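# Assemble two printed parts to match the displayed sample

## Task

Join the two printed parts so they match the assembled sample on the stand (the sample is only a reference and is not used). The task fails if the robot tips over or is left leaning, or if anything is knocked over or pushed out of the work area.

## Robot and tools

Robot: a two-wheeled base that drives and turns but cannot move sideways. It carries a lifting column with a head and two six-joint arms, left and right, each ending in a parallel gripper. Shoulder height S = 0.90 m + column_m. Folded, the robot is 0.73 m long, 0.62 m wide, and its front is 0.40 m ahead of the column.

Frames: the base frame has its origin on the floor under the column, x forward, y left, z up, in metres. left_hand and right_hand are reported in this frame at the point where the fingers meet; the tips reach 8 mm further. The hand's z axis points along the fingers and its y axis across the opening. base_odometry uses the base frame as it was at the start; heading is in radians, positive to the left.

Tool move: one action. Every argument except cameras and blocking belongs to the action.
- base: an object with exactly one key. translate_m is a straight drive offset from the current spot, in metres, forward positive, -3 to 3. rotate_rad is an in-place turn offset, in radians, left (counter-clockwise) positive, -3.2 to 3.2.
- joints: an object keyed by joint name. Each value is an absolute target, not an offset. column_m 0 to 0.8 m. head_tilt_rad -0.61 to 1.308 (0 is level, positive tilts down). For each arm (prefix left_ or right_): joint1_rad -2.879 to 2.879; joint2_rad 0 to 3.141; joint3_rad 0 to 3.019; joint4_rad -1.692 to 1.57; joint5_rad -1.57 to 1.57 (positive swings the hand to the robot's right); joint6_rad -2.094 to 2.094 (positive rolls clockwise seen from behind the hand); gripper_m 0 to 0.093, the fingertip gap in metres, 0 closed. Joints you leave out keep their old targets.
- speeds: caps for this action only. translate_m 0.05 to 0.8 m/s, rotate_rad 0.1 to 1 rad/s. The top of each range is the default.
- min_time_s: 0.1 to 8 s. The shortest time each arm and gripper motion in the action may take.
- cameras: a list drawn from cam_head_left, cam_head_right, cam_left_wrist, cam_right_wrist, nav_camera, all.
- blocking: true (the default) returns when everything has stopped. false returns in about 0.5 s while motion continues.
An unknown key makes the call invalid. An out-of-range value gets it refused. After a refusal or an unplanned stop, your later move, wait and finished_scene calls in that reply are skipped.

Other tools: wait(seconds 0 to 10, cameras) lets time pass and returns the state early once motion ends. stop(cameras) brakes all motion. zoom_image(camera, region [x0,y0,x1,y1] in image pixels, each side at most 504) enlarges part of the latest image. read_manual gives only licence text. finished_scene ends the scene for good, and the assembly must then stay correct without the robot.

Arm geometry: with joint1 at -1.57 (left) or 1.57 (right) and joints 5 and 6 at 0, the arm works in a vertical plane pointing forward, 0.23 m to the side of the column. Set a = j2 - 0.35, b = 1.05 + j2 - j3 and c = b - j4. The hand then sits 0.12 + 0.39 sin a + 0.38 cos b + 0.25 cos c m ahead, and S + 0.39 cos a - 0.38 sin b - 0.25 sin c m high. Example: j2, j3, j4 = 0.92, 0.78, 0.14 gives about 0.60 m ahead and 0.25 m below S. The real hand may sit up to 7 cm lower and nearer (14 cm with heavy loads), so check the reported hand pose. Joint targets within about 0.03 rad of the current reading (0.08 for j2 and j3) may not move at all. For a gentle touch, step about 0.05 rad per call.

Gripper: fingers are 7 cm long. A reading at least 0.003 m above the target means something is held. To release, command a gap well above the reading. Loads are safest with the fingers pointing down, about 0.4 to 0.55 m ahead.

Result lines: base_status and joint_status read done, moving, off_target, contact_stop, time_out, not_followed or limit_stop_at_motor_heat. on_its_own lists what the robot did without being told; there, "held at" is a target, not a reading. "joint command not followed" means the arms came too close to each other or to the body; move the joints of that action back at least 0.05 rad. Compare turned_by_wheels with turned_by_imu: a gap over about 4% and 0.05 rad means slip or a collision. base_tilt is in degrees. motor_effort is wheel load in percent, with the peak in brackets. MOTOR HOT warns that a motor is near the 100 °C cutoff, where that arm goes limp for 30 to 60 s. Joint torques follow the joint order.

Column: it halts with contact_stop when a hand or held object touches down. Before it will go down again it must rise 0.2 m. Below column_m 0.3, arm moves can strike the housing or the floor.

Cameras: head cameras look ahead and down by head_tilt_rad. Wrist cameras look along the fingers; the closed tips are at the image centre. nav_camera sits low on the front of the base.

Avoid: dropping parts or releasing them while they move; slamming or pushing hard on fixed or heavy objects; arms hitting or squeezing each other; fast swings of both outstretched arms, which can tip the robot; pressing against something for long, which overheats motors (to relieve it, send the current joint readings back as targets). If the base stalls, back off 0.05 m before trying again.

Each tool is called after "Call:" as a command line: name --argument value for each argument, lists and objects as JSON in quotes; but a table of rows of numbers goes row by row, as --pt "numbers of a row", without its own name.

## Session

Call:
move --cameras '["cam_head_left","cam_head_right","nav_camera"]'

Scene clock: 0.00 s.
Joint torques (N m): no reading
Heat: left arm: hottest shoulder 40 °C; right arm: hottest elbow 40 °C.
base_odometry: x=+0.000 y=+0.000 heading=+0.000
turned_by_wheels: +0.000
turned_by_imu: +0.000
base_tilt: forward=-0.7 right=-0.4
base_status: not commanded
joint_positions: column_m=+0.554 head_tilt_rad=+0.876 left_joint1_rad=-1.580 left_joint2_rad=+0.880 left_joint3_rad=+0.409 left_joint4_rad=-0.948 left_joint5_rad=+0.003 left_joint6_rad=-0.100 left_gripper_m=+0.09396 right_joint1_rad=+1.563 right_joint2_rad=+0.864 right_joint3_rad=+0.411 right_joint4_rad=-0.927 right_joint5_rad=-0.017 right_joint6_rad=-0.013 right_gripper_m=+0.09396
joint_status: not commanded
wheel_motors_off: 0
motor_effort: left_wheel=+2 right_wheel=+2
left_hand: x=+0.1464 y=+0.2220 z=+1.2511 quat_wxyz=(+0.432, +0.042, -0.901, -0.018) (m; base frame)
right_hand: x=+0.1541 y=-0.2242 z=+1.2472 quat_wxyz=(+0.415, -0.001, -0.910, -0.008) (m; base frame)
pictures: cam_head_left, cam_head_right, nav_camera

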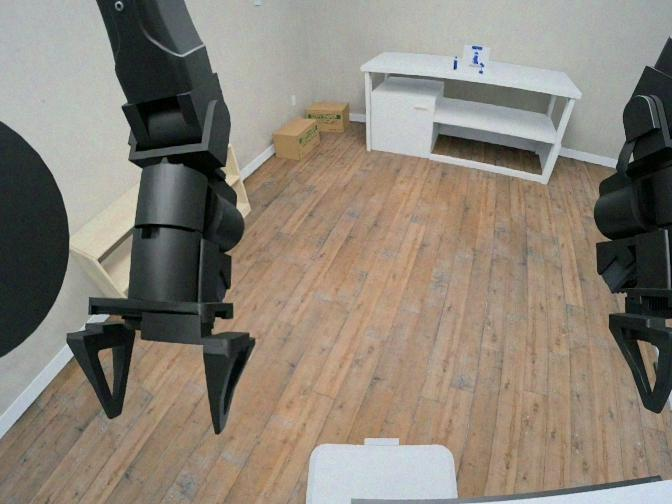

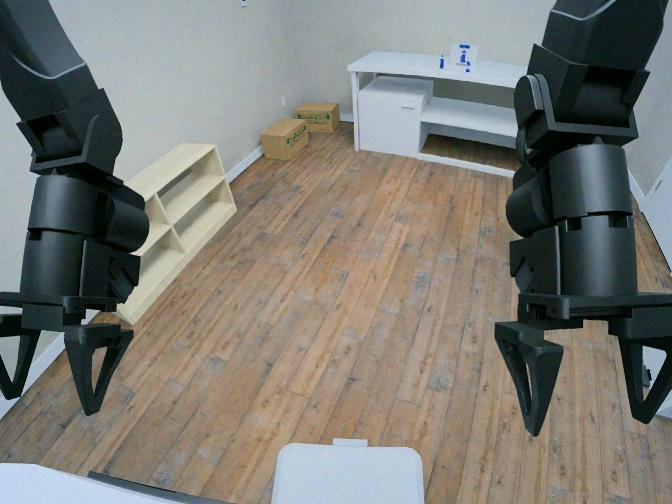

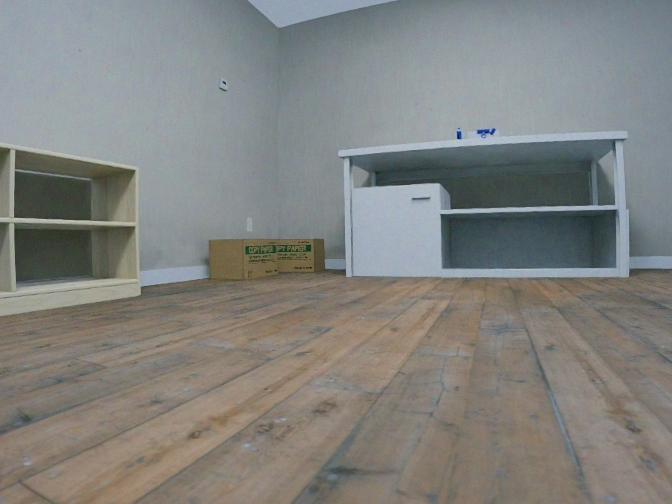

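Call:
zoom_image --camera "cam_head_left" --region '[420, 30, 520, 105]'

Call:
zoom_image --camera "nav_camera" --region '[430, 110, 530, 160]'

Scaled by 5.040 from the camera's 672x504 image, which has a finer 960x720 frame.

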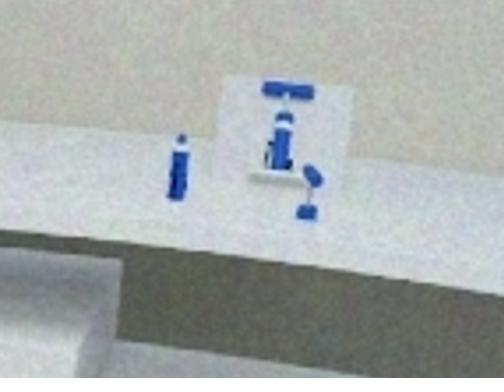

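Scaled by 5.040 from the camera's 672x504 image, which has a finer 960x720 frame.

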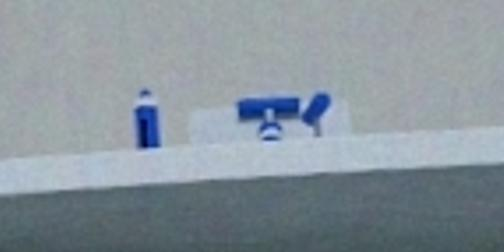

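Call:
move --base '{"rotate_rad":-0.44}'

Call:
move --base '{"translate_m":1.8}'

Call:
move --base '{"rotate_rad":0.47}' --cameras '["cam_head_left","cam_head_right","nav_camera"]'

Scene clock: 13.00 s.
Joint torques (N m): left_arm=[0.03 -4.66 -0.95 -1.36 0.08 -0.03] | right_arm=[-0.67 -5.66 -0.85 -1.01 -0.05 -0.06]
Heat: left arm: hottest shoulder 40 °C; right arm: hottest elbow 40 °C.
move: done
base_odometry: x=+0.000 y=+0.000 heading=-0.439
turned_by_wheels: -0.439
turned_by_imu: -0.439
base_tilt: forward=-0.7 right=-0.4
base_status: done
joint_positions: column_m=+0.554 head_tilt_rad=+0.876 left_joint1_rad=-1.580 left_joint2_rad=+0.880 left_joint3_rad=+0.409 left_joint4_rad=-0.948 left_joint5_rad=+0.003 left_joint6_rad=-0.100 left_gripper_m=+0.09396 right_joint1_rad=+1.563 right_joint2_rad=+0.864 right_joint3_rad=+0.411 right_joint4_rad=-0.927 right_joint5_rad=-0.017 right_joint6_rad=-0.013 right_gripper_m=+0.09396
joint_status: not commanded
wheel_motors_off: 0
motor_effort: left_wheel=+3(28) right_wheel=-1(41)
left_hand: x=+0.1464 y=+0.2220 z=+1.2511 quat_wxyz=(+0.432, +0.042, -0.901, -0.018) (m; base frame)
right_hand: x=+0.1541 y=-0.2242 z=+1.2472 quat_wxyz=(+0.415, -0.001, -0.910, -0.008) (m; base frame)
pictures: none

Scene clock: 17.23 s.
Joint torques (N m): left_arm=[-0.21 -4.84 -0.98 -1.32 0.08 -0.03] | right_arm=[-0.97 -5.3 -1.1 -1.14 -0.07 -0.07]
Heat: left arm: hottest shoulder 40 °C; right arm: hottest elbow 40 °C.
move: done
base_odometry: x=+1.629 y=-0.766 heading=-0.440
turned_by_wheels: +0.000
turned_by_imu: +0.000
base_tilt: forward=-0.6 right=-0.4
base_status: done
joint_positions: column_m=+0.554 head_tilt_rad=+0.876 left_joint1_rad=-1.580 left_joint2_rad=+0.880 left_joint3_rad=+0.410 left_joint4_rad=-0.948 left_joint5_rad=+0.003 left_joint6_rad=-0.100 left_gripper_m=+0.09396 right_joint1_rad=+1.563 right_joint2_rad=+0.864 right_joint3_rad=+0.413 right_joint4_rad=-0.927 right_joint5_rad=-0.017 right_joint6_rad=-0.013 right_gripper_m=+0.09396
joint_status: not commanded
wheel_motors_off: 0
motor_effort: left_wheel=+0(47) right_wheel=+0(44)
left_hand: x=+0.1468 y=+0.2220 z=+1.2509 quat_wxyz=(+0.432, +0.042, -0.901, -0.018) (m; base frame)
right_hand: x=+0.1549 y=-0.2242 z=+1.2469 quat_wxyz=(+0.414, -0.001, -0.910, -0.008) (m; base frame)
pictures: none

Scene clock: 18.97 s.
Joint torques (N m): left_arm=[0.03 -4.72 -1.02 -1.32 0.1 -0.04] | right_arm=[-0.91 -5.77 -1.07 -1.03 -0.1 -0.03]
Heat: left arm: hottest shoulder 40 °C; right arm: hottest elbow 40 °C.
move: done
base_odometry: x=+1.629 y=-0.766 heading=+0.030
turned_by_wheels: +0.469
turned_by_imu: +0.472
base_tilt: forward=-0.7 right=-0.4
base_status: done
joint_positions: column_m=+0.554 head_tilt_rad=+0.876 left_joint1_rad=-1.580 left_joint2_rad=+0.880 left_joint3_rad=+0.410 left_joint4_rad=-0.948 left_joint5_rad=+0.003 left_joint6_rad=-0.100 left_gripper_m=+0.09396 right_joint1_rad=+1.563 right_joint2_rad=+0.864 right_joint3_rad=+0.413 right_joint4_rad=-0.927 right_joint5_rad=-0.017 right_joint6_rad=-0.013 right_gripper_m=+0.09396
joint_status: not commanded
wheel_motors_off: 0
motor_effort: left_wheel=-2(38) right_wheel=+3(31)
left_hand: x=+0.1468 y=+0.2221 z=+1.2509 quat_wxyz=(+0.432, +0.042, -0.901, -0.018) (m; base frame)
right_hand: x=+0.1549 y=-0.2242 z=+1.2469 quat_wxyz=(+0.414, -0.001, -0.910, -0.008) (m; base frame)
pictures: cam_head_left, cam_head_right, nav_camera

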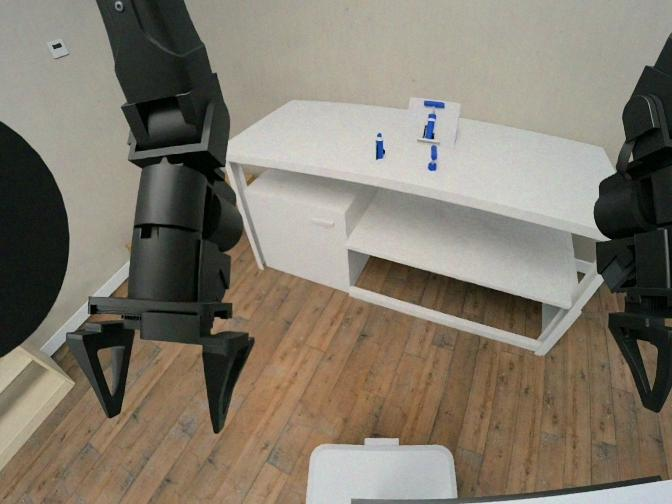

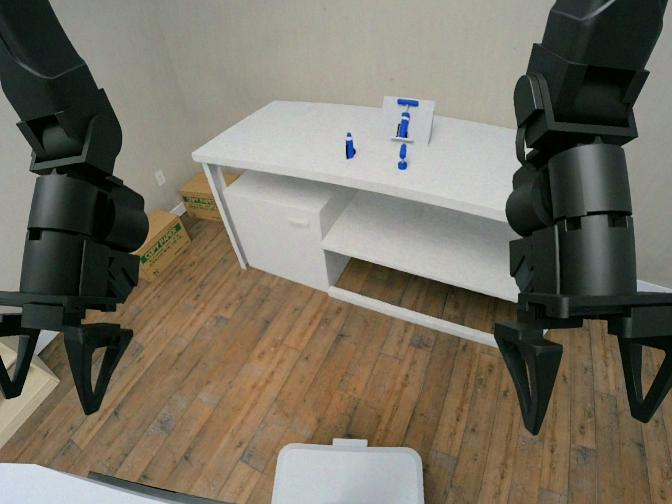

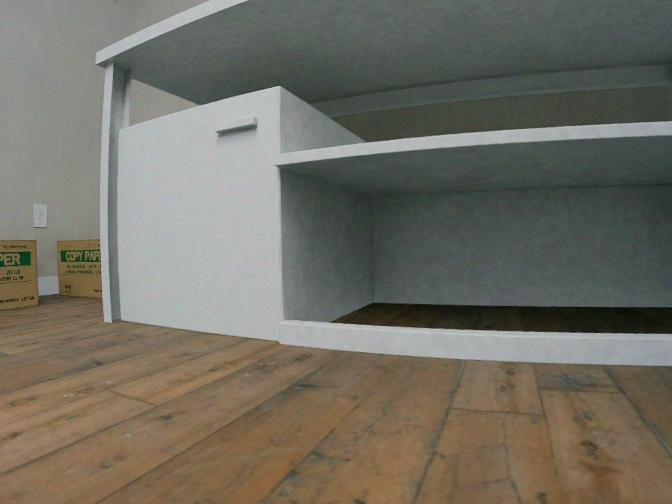

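Call:
zoom_image --camera "cam_head_left" --region '[360, 90, 480, 180]'

Call:
zoom_image --camera "cam_head_right" --region '[330, 90, 450, 180]'

Scaled by 4.200 from the camera's 672x504 image, which has a finer 960x720 frame.

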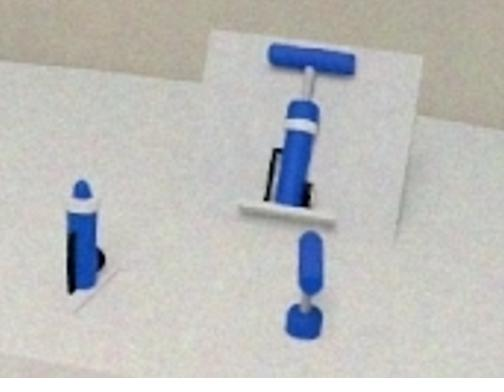

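Scaled by 4.200 from the camera's 672x504 image, which has a finer 960x720 frame.

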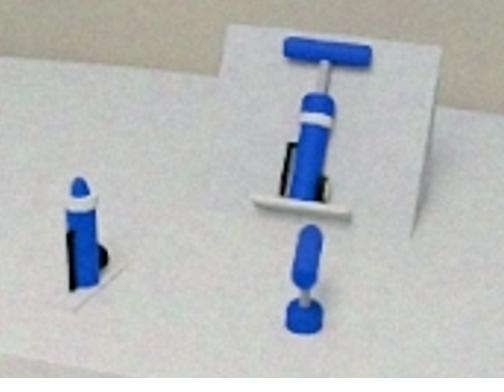

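Call:
move --base '{"rotate_rad":0.31}'

Call:
move --base '{"translate_m":0.48}'

Call:
move --base '{"rotate_rad":-0.66}' --cameras '["cam_head_left","cam_head_right","nav_camera"]'

Call:
zoom_image --camera "cam_head_left" --region '[270, 80, 470, 230]'

Call:
zoom_image --camera "cam_head_right" --region '[230, 80, 430, 230]'

Scene clock: 72.97 s.
Joint torques (N m): left_arm=[-0.21 -4.66 -1.07 -1.32 0.09 -0.03] | right_arm=[-1.49 -5.42 -1.11 -1.17 -0.04 0]
Heat: left arm: hottest shoulder 41 °C; right arm: hottest elbow 39 °C.
move: done
base_odometry: x=+1.629 y=-0.766 heading=+0.339
turned_by_wheels: +0.309
turned_by_imu: +0.313
base_tilt: forward=-0.7 right=-0.4
base_status: done
joint_positions: column_m=+0.554 head_tilt_rad=+0.876 left_joint1_rad=-1.580 left_joint2_rad=+0.880 left_joint3_rad=+0.410 left_joint4_rad=-0.948 left_joint5_rad=+0.003 left_joint6_rad=-0.100 left_gripper_m=+0.09396 right_joint1_rad=+1.563 right_joint2_rad=+0.864 right_joint3_rad=+0.413 right_joint4_rad=-0.927 right_joint5_rad=-0.018 right_joint6_rad=-0.013 right_gripper_m=+0.09396
joint_status: not commanded
wheel_motors_off: 0
motor_effort: left_wheel=+0(25) right_wheel=+4(29)
left_hand: x=+0.1468 y=+0.2221 z=+1.2509 quat_wxyz=(+0.432, +0.042, -0.901, -0.018) (m; base frame)
right_hand: x=+0.1549 y=-0.2241 z=+1.2469 quat_wxyz=(+0.414, -0.001, -0.910, -0.008) (m; base frame)
pictures: none

Scene clock: 75.30 s.
Joint torques (N m): left_arm=[-0.03 -4.78 -1.09 -1.29 0.09 -0.03] | right_arm=[-0.73 -5.13 -1.06 -1.06 -0.08 -0.1]
Heat: left arm: hottest shoulder 41 °C; right arm: hottest elbow 39 °C.
move: done
base_odometry: x=+2.082 y=-0.606 heading=+0.339
turned_by_wheels: +0.000
turned_by_imu: +0.001
base_tilt: forward=-0.6 right=-0.4
base_status: done
joint_positions: column_m=+0.554 head_tilt_rad=+0.876 left_joint1_rad=-1.580 left_joint2_rad=+0.880 left_joint3_rad=+0.411 left_joint4_rad=-0.948 left_joint5_rad=+0.003 left_joint6_rad=-0.100 left_gripper_m=+0.09396 right_joint1_rad=+1.563 right_joint2_rad=+0.864 right_joint3_rad=+0.413 right_joint4_rad=-0.927 right_joint5_rad=-0.018 right_joint6_rad=-0.013 right_gripper_m=+0.09396
joint_status: not commanded
wheel_motors_off: 0
motor_effort: left_wheel=+0(37) right_wheel=-1(50)
left_hand: x=+0.1474 y=+0.2221 z=+1.2507 quat_wxyz=(+0.431, +0.042, -0.901, -0.018) (m; base frame)
right_hand: x=+0.1551 y=-0.2241 z=+1.2469 quat_wxyz=(+0.414, -0.001, -0.910, -0.008) (m; base frame)
pictures: none

Scene clock: 77.23 s.
Joint torques (N m): left_arm=[0.09 -4.72 -1.05 -1.36 0.1 -0.03] | right_arm=[-0.21 -5.83 -1.17 -0.99 -0.06 0]
Heat: left arm: hottest shoulder 41 °C; right arm: hottest elbow 39 °C.
move: done
base_odometry: x=+2.082 y=-0.606 heading=-0.320
turned_by_wheels: -0.659
turned_by_imu: -0.662
base_tilt: forward=-0.7 right=-0.4
base_status: done
joint_positions: column_m=+0.554 head_tilt_rad=+0.876 left_joint1_rad=-1.580 left_joint2_rad=+0.880 left_joint3_rad=+0.411 left_joint4_rad=-0.948 left_joint5_rad=+0.003 left_joint6_rad=-0.100 left_gripper_m=+0.09397 right_joint1_rad=+1.563 right_joint2_rad=+0.864 right_joint3_rad=+0.413 right_joint4_rad=-0.927 right_joint5_rad=-0.017 right_joint6_rad=-0.013 right_gripper_m=+0.09397
joint_status: not commanded
wheel_motors_off: 0
motor_effort: left_wheel=+3(29) right_wheel=-2(45)
left_hand: x=+0.1474 y=+0.2221 z=+1.2507 quat_wxyz=(+0.431, +0.042, -0.901, -0.018) (m; base frame)
right_hand: x=+0.1551 y=-0.2242 z=+1.2469 quat_wxyz=(+0.414, -0.001, -0.910, -0.008) (m; base frame)
pictures: cam_head_left, cam_head_right, nav_camera

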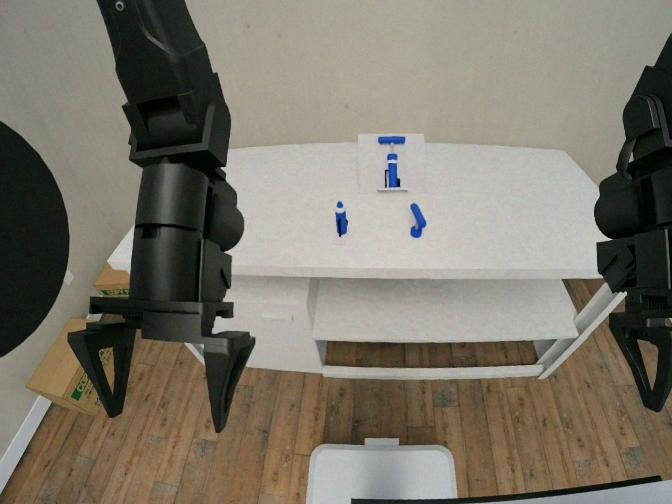

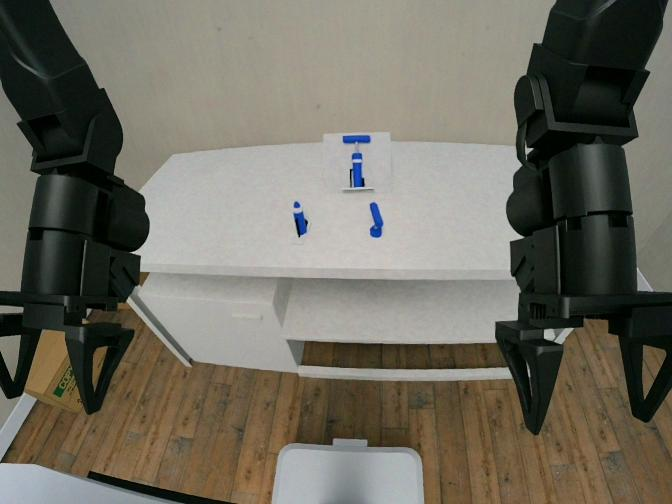

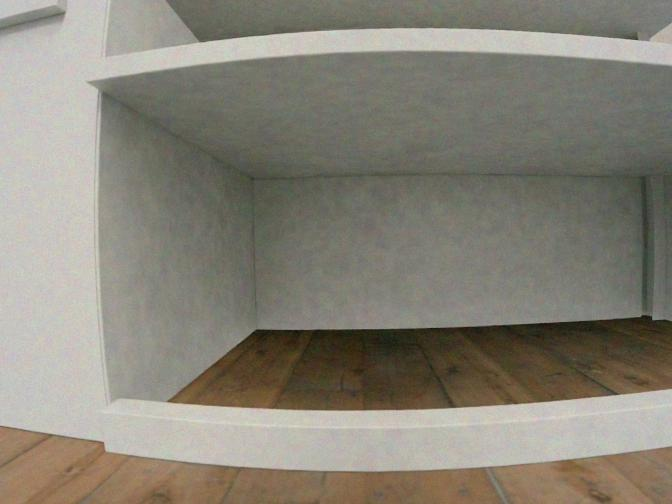

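Scaled by 2.520 from the camera's 672x504 image, which has a finer 960x720 frame.

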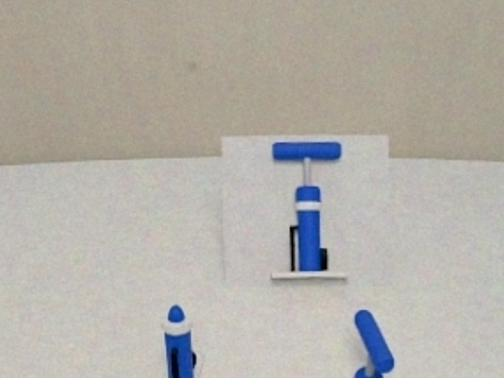

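Scaled by 2.520 from the camera's 672x504 image, which has a finer 960x720 frame.

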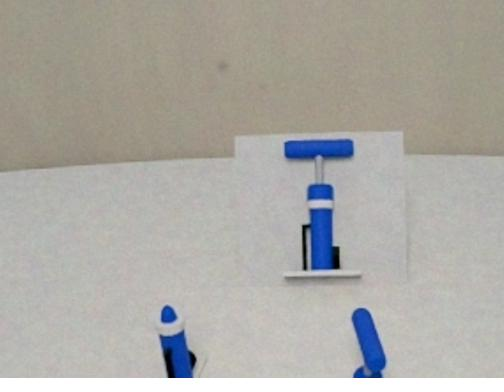

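Call:
zoom_image --camera "cam_head_left" --region '[310, 180, 450, 260]'

Call:
zoom_image --camera "cam_head_right" --region '[270, 180, 410, 260]'

Scaled by 3.600 from the camera's 672x504 image, which has a finer 960x720 frame.

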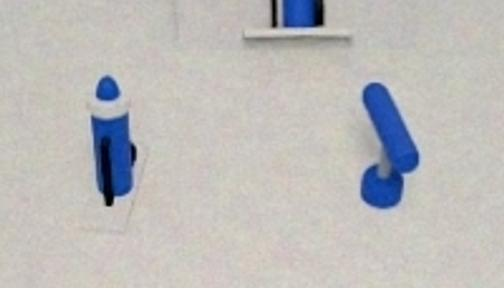

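Scaled by 3.600 from the camera's 672x504 image, which has a finer 960x720 frame.

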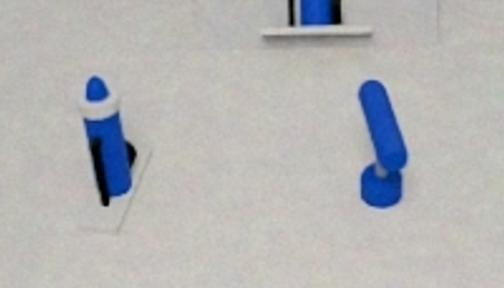

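Call:
move --base '{"rotate_rad":0.18}' --joints '{"right_joint1_rad":1.57,"right_joint2_rad":1.608,"right_joint3_rad":1.795,"right_joint4_rad":-0.708,"right_joint5_rad":0,"right_joint6_rad":0,"right_gripper_m":0.09,"head_tilt_rad":0.95}' --cameras '["cam_head_left","cam_head_right","cam_right_wrist"]'

Scene clock: 116.57 s.
Joint torques (N m): left_arm=[-0.09 -4.72 -1.1 -1.33 0.1 -0.02] | right_arm=[-0.73 -19.55 5.56 0.54 0.08 -0.04]
Heat: left arm: hottest shoulder 41 °C; right arm: hottest elbow 39 °C.
move: done
base_odometry: x=+2.082 y=-0.606 heading=-0.140
turned_by_wheels: +0.179
turned_by_imu: +0.183
base_tilt: forward=-0.7 right=-0.4
base_status: done
joint_positions: column_m=+0.554 head_tilt_rad=+0.950 left_joint1_rad=-1.580 left_joint2_rad=+0.880 left_joint3_rad=+0.411 left_joint4_rad=-0.948 left_joint5_rad=+0.003 left_joint6_rad=-0.100 left_gripper_m=+0.09397 right_joint1_rad=+1.564 right_joint2_rad=+1.623 right_joint3_rad=+1.781 right_joint4_rad=-0.711 right_joint5_rad=-0.002 right_joint6_rad=-0.002 right_gripper_m=+0.09007
joint_status: all done
wheel_motors_off: 0
motor_effort: left_wheel=-3(22) right_wheel=+4(25)
left_hand: x=+0.1472 y=+0.2221 z=+1.2508 quat_wxyz=(+0.432, +0.042, -0.901, -0.018) (m; base frame)
right_hand: x=+0.7257 y=-0.2300 z=+1.0231 quat_wxyz=(+0.014, -0.001, -1.000, +0.002) (m; base frame)
pictures: cam_head_left, cam_head_right, cam_right_wrist
camera_calibration:
cam_head_left: T_world_to_cam=[[0.0550489, -0.995043, -0.0828235, 0.183506], [-0.758872, 0.012214, -0.651126, 1.02771], [0.64891, 0.0986961, -0.754437, 1.06356], [0, 0, 0, 1]] pos_world=[0.0796447, 0.0650745, 1.48676]
cam_head_right: T_world_to_cam=[[0.0534352, -0.995259, -0.0812664, 0.0613433], [-0.758663, 0.0124537, -0.651364, 1.02828], [0.649288, 0.0964596, -0.754401, 1.06346], [0, 0, 0, 1]] pos_world=[0.086351, -0.0543341, 1.47704]
cam_right_wrist: T_world_to_cam=[[0.00515168, -0.999967, -0.00624433, -0.227525], [-0.790472, -0.00789684, 0.612448, -0.050973], [-0.612477, 0.00178083, -0.790486, 1.38395], [0, 0, 0, 1]] pos_world=[0.808516, -0.230385, 1.12379]

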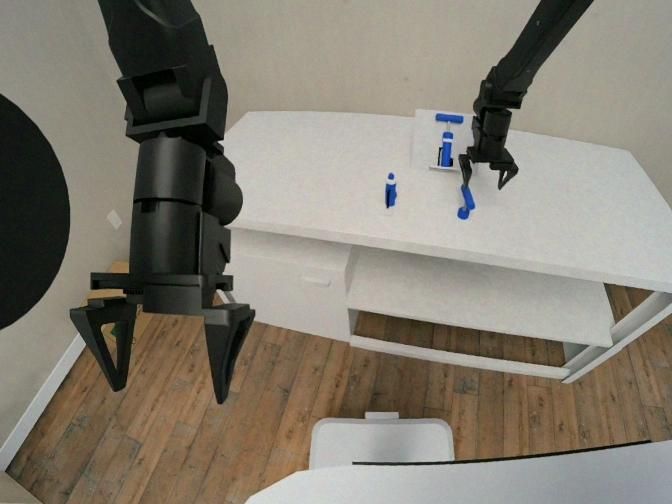

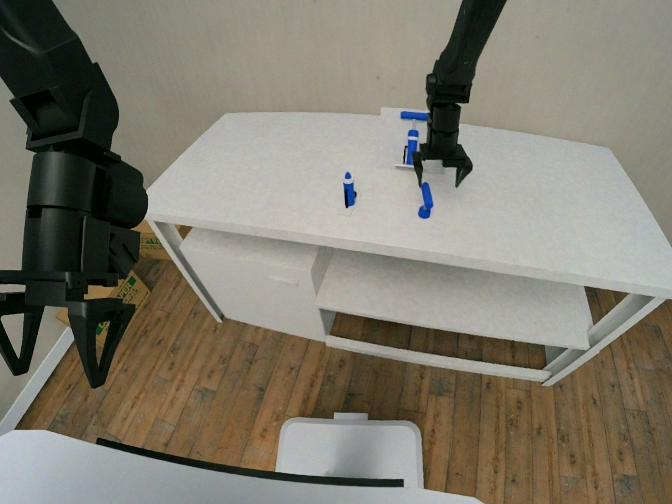

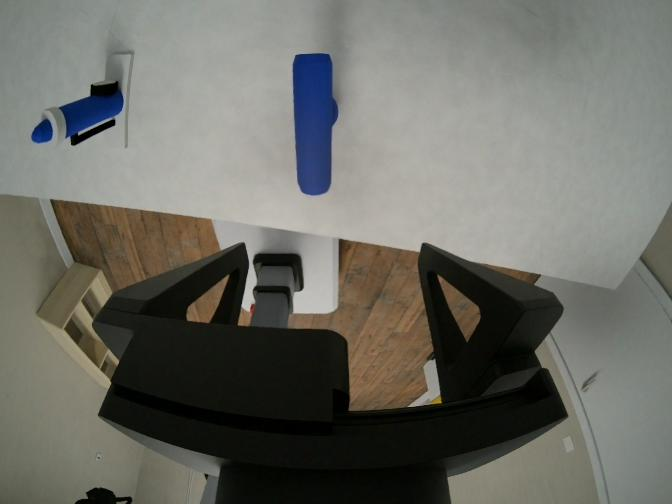

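Call:
move --base '{"rotate_rad":0.017}' --joints '{"right_joint2_rad":1.786,"right_joint3_rad":2.0745,"right_joint4_rad":-0.809}' --cameras '["cam_head_left","cam_head_right","cam_right_wrist"]'

Call:
zoom_image --camera "cam_head_left" --region '[400, 110, 540, 230]'

Call:
zoom_image --camera "cam_head_right" --region '[370, 110, 510, 230]'

Scene clock: 144.20 s.
Joint torques (N m): left_arm=[-0.09 -4.6 -1.07 -1.33 0.1 -0.03] | right_arm=[-0.97 -20.89 7.9 0.16 -0.03 0]
Heat: left arm: hottest shoulder 41 °C; right arm: hottest shoulder 45 °C.
move: done
base_odometry: x=+2.082 y=-0.606 heading=-0.124
turned_by_wheels: +0.016
turned_by_imu: +0.018
base_tilt: forward=-0.7 right=-0.4
base_status: done
joint_positions: column_m=+0.554 head_tilt_rad=+0.950 left_joint1_rad=-1.580 left_joint2_rad=+0.880 left_joint3_rad=+0.410 left_joint4_rad=-0.948 left_joint5_rad=+0.003 left_joint6_rad=-0.100 left_gripper_m=+0.09397 right_joint1_rad=+1.569 right_joint2_rad=+1.803 right_joint3_rad=+2.039 right_joint4_rad=-0.802 right_joint5_rad=-0.001 right_joint6_rad=-0.002 right_gripper_m=+0.09007
joint_status: all done
wheel_motors_off: 0
motor_effort: left_wheel=-3(22) right_wheel=+5(30)
left_hand: x=+0.1468 y=+0.2221 z=+1.2509 quat_wxyz=(+0.432, +0.042, -0.901, -0.018) (m; base frame)
right_hand: x=+0.7584 y=-0.2265 z=+0.9752 quat_wxyz=(+0.022, +0.000, -1.000, +0.000) (m; base frame)
pictures: cam_head_left, cam_head_right, cam_right_wrist
camera_calibration:
cam_head_left: T_world_to_cam=[[0.0550489, -0.995043, -0.0828235, 0.183506], [-0.758872, 0.012214, -0.651126, 1.02771], [0.64891, 0.0986961, -0.754437, 1.06356], [0, 0, 0, 1]] pos_world=[0.0796447, 0.0650745, 1.48676]
cam_head_right: T_world_to_cam=[[0.0534352, -0.995259, -0.0812664, 0.0613433], [-0.758663, 0.0124537, -0.651364, 1.02828], [0.649288, 0.0964596, -0.754401, 1.06346], [0, 0, 0, 1]] pos_world=[0.086351, -0.0543341, 1.47704]
cam_right_wrist: T_world_to_cam=[[0.00774925, -0.999918, -0.0101882, -0.222652], [-0.781718, -0.0124112, 0.623508, -0.0141313], [-0.623583, 0.00313259, -0.781751, 1.36628], [0, 0, 0, 1]] pos_world=[0.84267, -0.227089, 1.07463]

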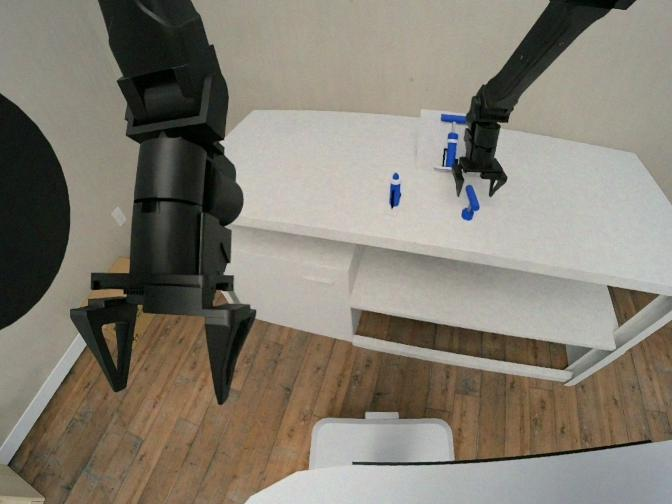

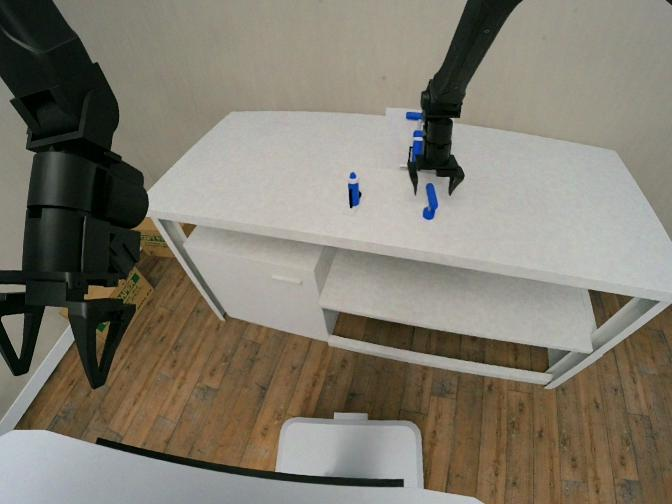

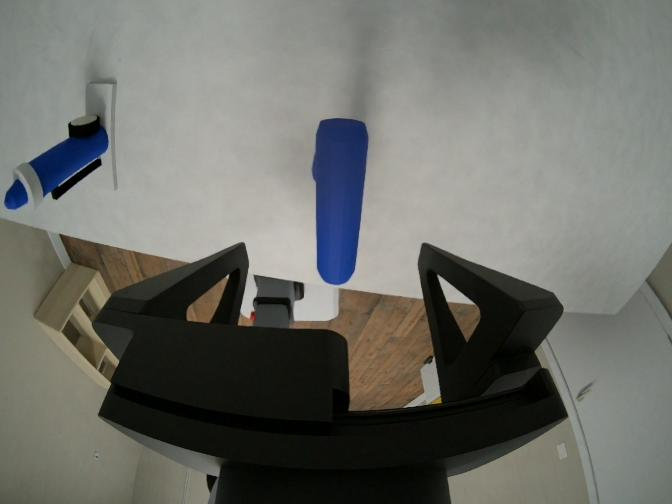

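Scaled by 3.600 from the camera's 672x504 image, which has a finer 960x720 frame.

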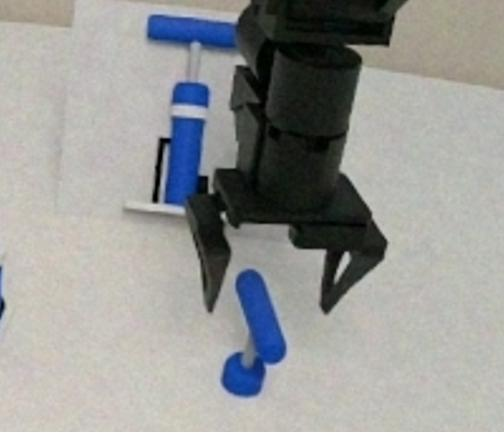

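Scaled by 3.600 from the camera's 672x504 image, which has a finer 960x720 frame.

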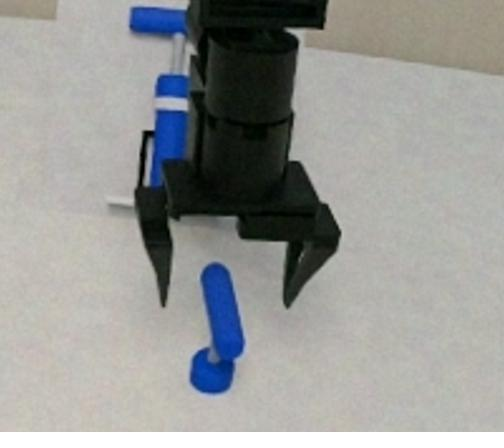

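Call:
move --joints '{"right_joint2_rad":1.918,"right_joint3_rad":2.25,"right_joint4_rad":-0.853}' --cameras '["cam_head_left","cam_head_right","cam_right_wrist"]'

Call:
zoom_image --camera "cam_head_left" --region '[400, 110, 540, 230]'

Scene clock: 155.13 s.
Joint torques (N m): left_arm=[-0.03 -4.89 -1.02 -1.29 0.11 -0.03] | right_arm=[-1.03 -20.31 8.18 0.39 0 -0.06]
Heat: left arm: hottest shoulder 41 °C; right arm: hottest shoulder 44 °C.
move: done
base_odometry: x=+2.082 y=-0.606 heading=-0.124
turned_by_wheels: +0.000
turned_by_imu: +0.001
base_tilt: forward=-0.7 right=-0.4
base_status: not commanded
joint_positions: column_m=+0.554 head_tilt_rad=+0.950 left_joint1_rad=-1.580 left_joint2_rad=+0.880 left_joint3_rad=+0.410 left_joint4_rad=-0.948 left_joint5_rad=+0.003 left_joint6_rad=-0.100 left_gripper_m=+0.09397 right_joint1_rad=+1.569 right_joint2_rad=+1.921 right_joint3_rad=+2.213 right_joint4_rad=-0.849 right_joint5_rad=-0.001 right_joint6_rad=-0.002 right_gripper_m=+0.09007
joint_status: all done
wheel_motors_off: 0
motor_effort: left_wheel=-4(5) right_wheel=+5(6)
left_hand: x=+0.1468 y=+0.2221 z=+1.2509 quat_wxyz=(+0.432, +0.042, -0.901, -0.018) (m; base frame)
right_hand: x=+0.7785 y=-0.2266 z=+0.9451 quat_wxyz=(+0.017, +0.000, -1.000, +0.000) (m; base frame)
pictures: cam_head_left, cam_head_right, cam_right_wrist
camera_calibration:
cam_head_left: T_world_to_cam=[[0.0550489, -0.995043, -0.0828235, 0.183506], [-0.758872, 0.012214, -0.651126, 1.02771], [0.64891, 0.0986961, -0.754437, 1.06356], [0, 0, 0, 1]] pos_world=[0.0796447, 0.0650745, 1.48676]
cam_head_right: T_world_to_cam=[[0.0534352, -0.995259, -0.0812664, 0.0613433], [-0.758663, 0.0124537, -0.651364, 1.02828], [0.649288, 0.0964596, -0.754401, 1.06346], [0, 0, 0, 1]] pos_world=[0.086351, -0.0543341, 1.47704]
cam_right_wrist: T_world_to_cam=[[0.00784917, -0.999918, -0.0101115, -0.223365], [-0.787816, -0.0124112, 0.615785, 0.032423], [-0.61586, 0.00313261, -0.787849, 1.35508], [0, 0, 0, 1]] pos_world=[0.861834, -0.227189, 1.04537]

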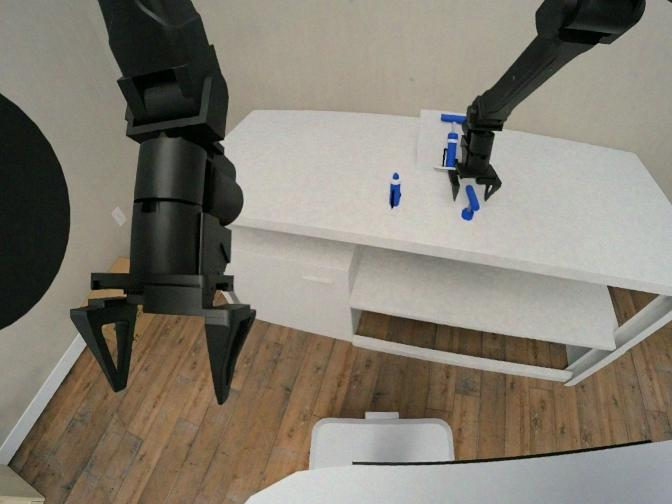

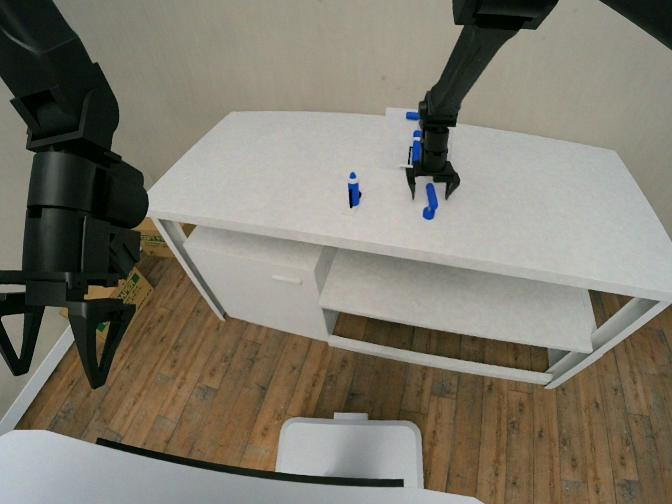

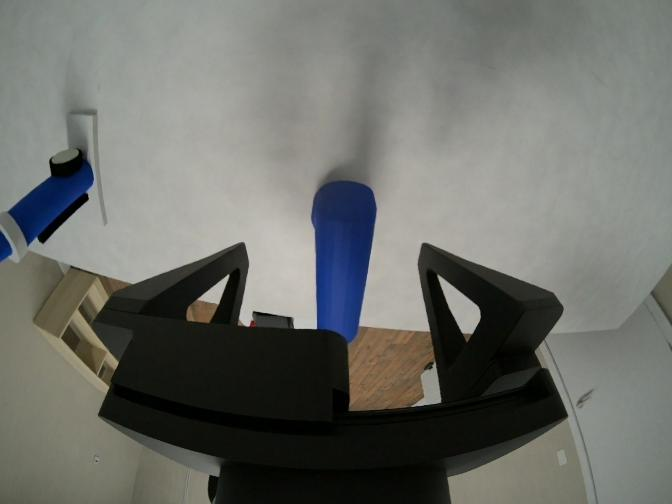

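Scaled by 3.600 from the camera's 672x504 image, which has a finer 960x720 frame.

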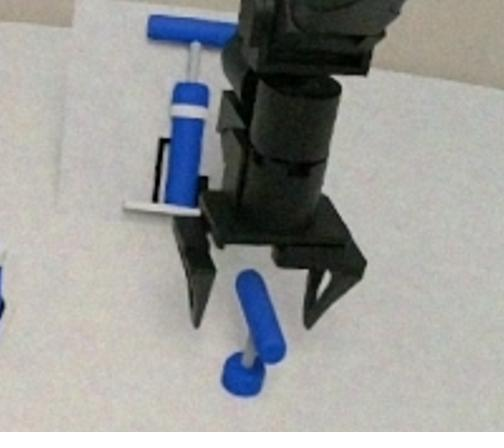

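Call:
move --joints '{"right_gripper_m":0.012}' --min_time_s 2 --cameras '["cam_head_left","cam_right_wrist"]'

Call:
zoom_image --camera "cam_head_left" --region '[400, 110, 540, 230]'

Scene clock: 162.80 s.
Joint torques (N m): left_arm=[-0.03 -4.72 -1.02 -1.31 0.09 -0.03] | right_arm=[-0.85 -20.48 8.29 0.31 0.03 -0.03]
Heat: left arm: hottest shoulder 40 °C; right arm: hottest shoulder 43 °C.
move: off_target
base_odometry: x=+2.082 y=-0.606 heading=-0.124
turned_by_wheels: +0.000
turned_by_imu: +0.002
base_tilt: forward=-0.7 right=-0.4
base_status: not commanded
joint_positions: column_m=+0.554 head_tilt_rad=+0.950 left_joint1_rad=-1.580 left_joint2_rad=+0.880 left_joint3_rad=+0.410 left_joint4_rad=-0.948 left_joint5_rad=+0.003 left_joint6_rad=-0.100 left_gripper_m=+0.09397 right_joint1_rad=+1.569 right_joint2_rad=+1.921 right_joint3_rad=+2.213 right_joint4_rad=-0.849 right_joint5_rad=-0.001 right_joint6_rad=-0.002 right_gripper_m=+0.02233
joint_status: right_gripper_m off_target (ended at +0.02235, target +0.01200)
wheel_motors_off: 0
motor_effort: left_wheel=-5(6) right_wheel=+5(6)
left_hand: x=+0.1468 y=+0.2221 z=+1.2509 quat_wxyz=(+0.432, +0.042, -0.901, -0.018) (m; base frame)
right_hand: x=+0.7785 y=-0.2266 z=+0.9451 quat_wxyz=(+0.017, +0.000, -1.000, +0.000) (m; base frame)
pictures: cam_head_left, cam_right_wrist
camera_calibration:
cam_head_left: T_world_to_cam=[[0.0550489, -0.995043, -0.0828235, 0.183506], [-0.758872, 0.012214, -0.651126, 1.02771], [0.64891, 0.0986961, -0.754437, 1.06356], [0, 0, 0, 1]] pos_world=[0.0796447, 0.0650745, 1.48676]
cam_right_wrist: T_world_to_cam=[[0.00784917, -0.999918, -0.0101115, -0.223365], [-0.787816, -0.0124112, 0.615785, 0.032423], [-0.61586, 0.00313261, -0.787849, 1.35508], [0, 0, 0, 1]] pos_world=[0.861834, -0.227189, 1.04537]

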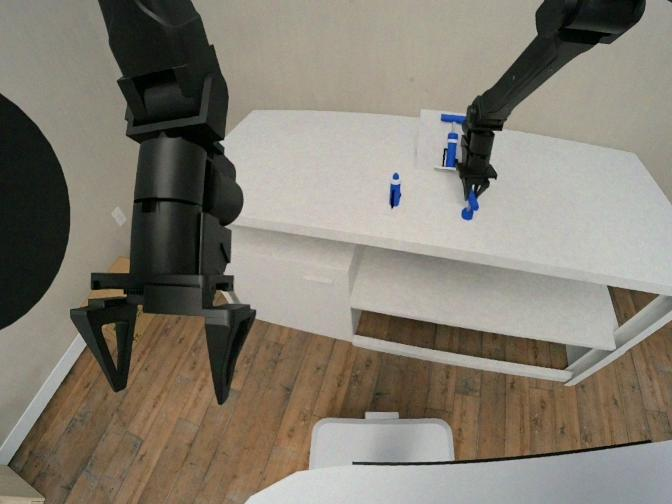

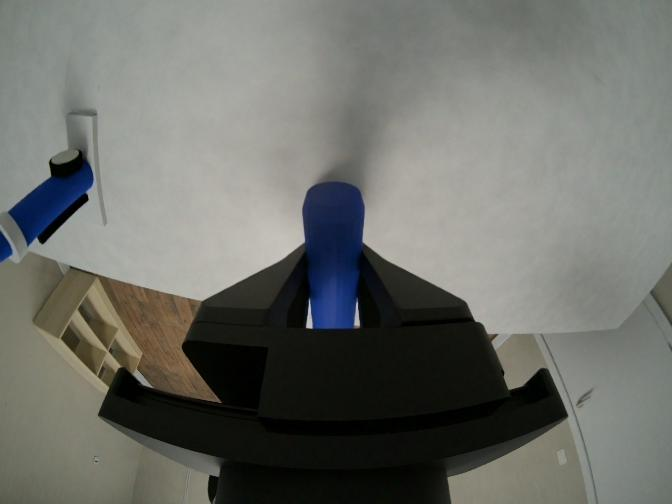

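Scaled by 3.600 from the camera's 672x504 image, which has a finer 960x720 frame.

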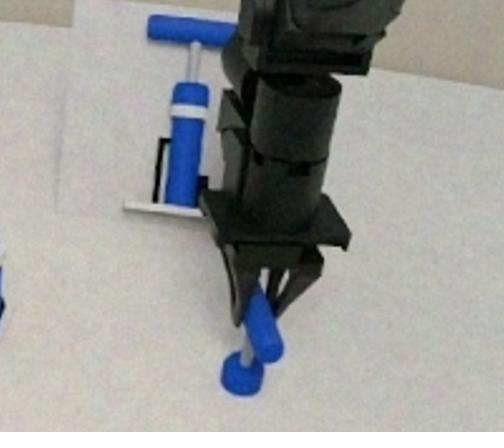

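Call:
move --joints '{"column_m":0.754}' --cameras '["cam_head_left","cam_head_right","cam_right_wrist"]'

Call:
zoom_image --camera "cam_head_left" --region '[370, 200, 490, 300]'

Call:
zoom_image --camera "cam_head_right" --region '[330, 200, 450, 300]'

Scene clock: 172.83 s.
Joint torques (N m): left_arm=[0.03 -4.66 -1.01 -1.31 0.1 -0.03] | right_arm=[-1.44 -19.96 8.16 0.36 0.02 -0.03]
Heat: left arm: hottest shoulder 40 °C; right arm: hottest elbow 44 °C.
move: done
base_odometry: x=+2.082 y=-0.606 heading=-0.124
turned_by_wheels: +0.000
turned_by_imu: +0.002
base_tilt: forward=-0.7 right=-0.4
base_status: not commanded
joint_positions: column_m=+0.754 head_tilt_rad=+0.950 left_joint1_rad=-1.580 left_joint2_rad=+0.880 left_joint3_rad=+0.410 left_joint4_rad=-0.948 left_joint5_rad=+0.003 left_joint6_rad=-0.100 left_gripper_m=+0.09397 right_joint1_rad=+1.569 right_joint2_rad=+1.921 right_joint3_rad=+2.213 right_joint4_rad=-0.849 right_joint5_rad=-0.001 right_joint6_rad=-0.002 right_gripper_m=+0.02233
joint_status: all done
wheel_motors_off: 0
motor_effort: left_wheel=-6(7) right_wheel=+4(7)
left_hand: x=+0.1468 y=+0.2221 z=+1.4509 quat_wxyz=(+0.432, +0.042, -0.901, -0.018) (m; base frame)
right_hand: x=+0.7785 y=-0.2266 z=+1.1450 quat_wxyz=(+0.017, +0.000, -1.000, +0.000) (m; base frame)
pictures: cam_head_left, cam_head_right, cam_right_wrist
camera_calibration:
cam_head_left: T_world_to_cam=[[0.0550342, -0.995042, -0.0828397, 0.200091], [-0.759013, 0.0122142, -0.650961, 1.15761], [0.648745, 0.0987015, -0.754578, 1.21463], [0, 0, 0, 1]] pos_world=[0.0796448, 0.0650745, 1.68666]
cam_head_right: T_world_to_cam=[[0.0534209, -0.995258, -0.0812823, 0.0776163], [-0.758805, 0.0124539, -0.651199, 1.15822], [0.649123, 0.096465, -0.754542, 1.21451], [0, 0, 0, 1]] pos_world=[0.086351, -0.0543341, 1.67694]
cam_right_wrist: T_world_to_cam=[[0.00784917, -0.999918, -0.0101115, -0.221344], [-0.787816, -0.0124112, 0.615785, -0.0906725], [-0.61586, 0.00313261, -0.787849, 1.51257], [0, 0, 0, 1]] pos_world=[0.861834, -0.227189, 1.24527]

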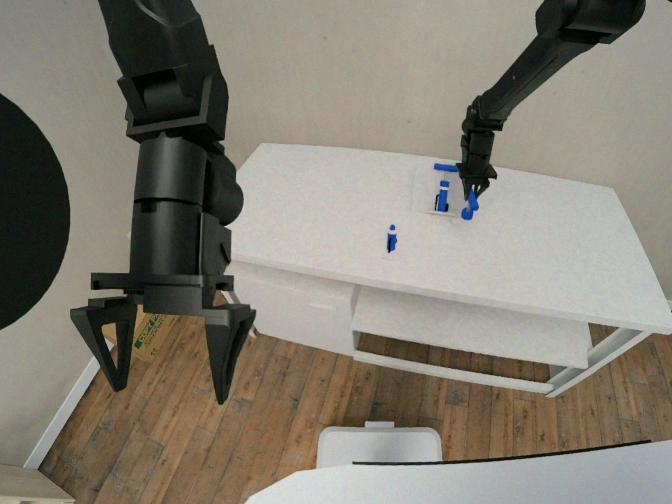

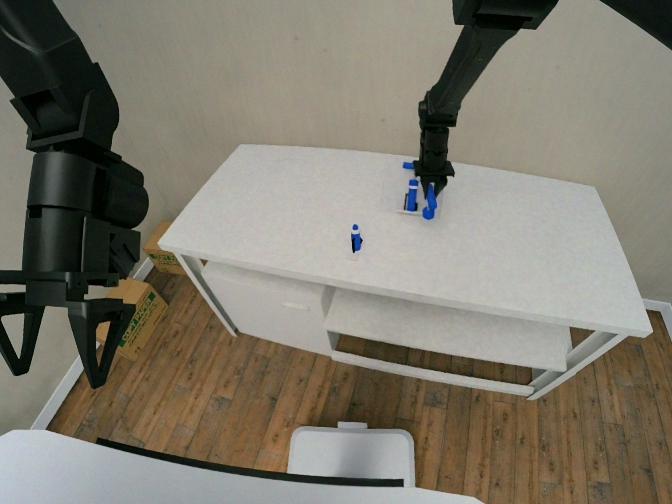

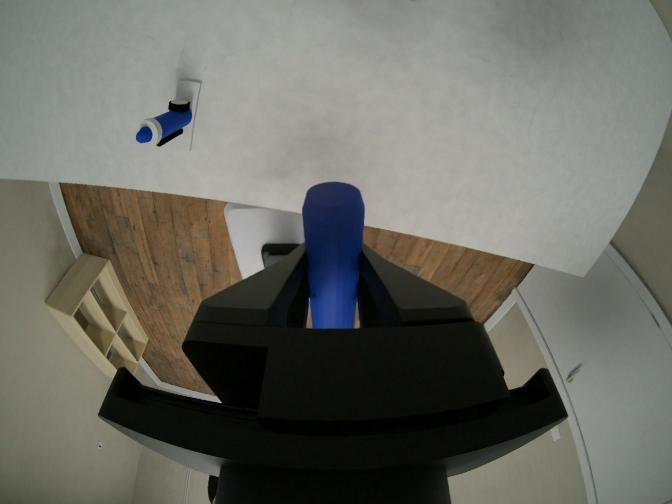

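Scaled by 4.200 from the camera's 672x504 image, which has a finer 960x720 frame.

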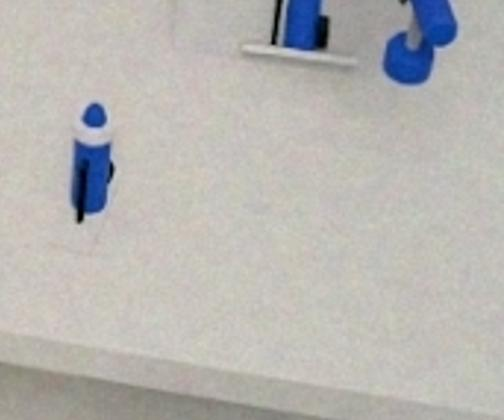

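Scaled by 4.200 from the camera's 672x504 image, which has a finer 960x720 frame.

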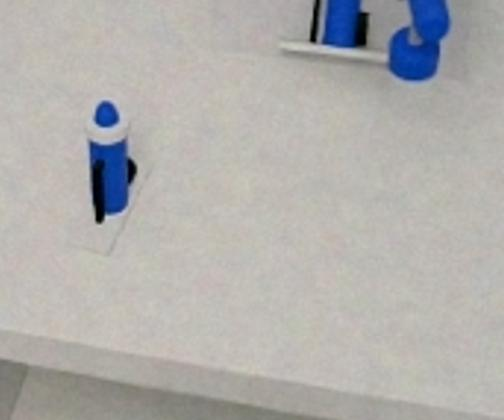

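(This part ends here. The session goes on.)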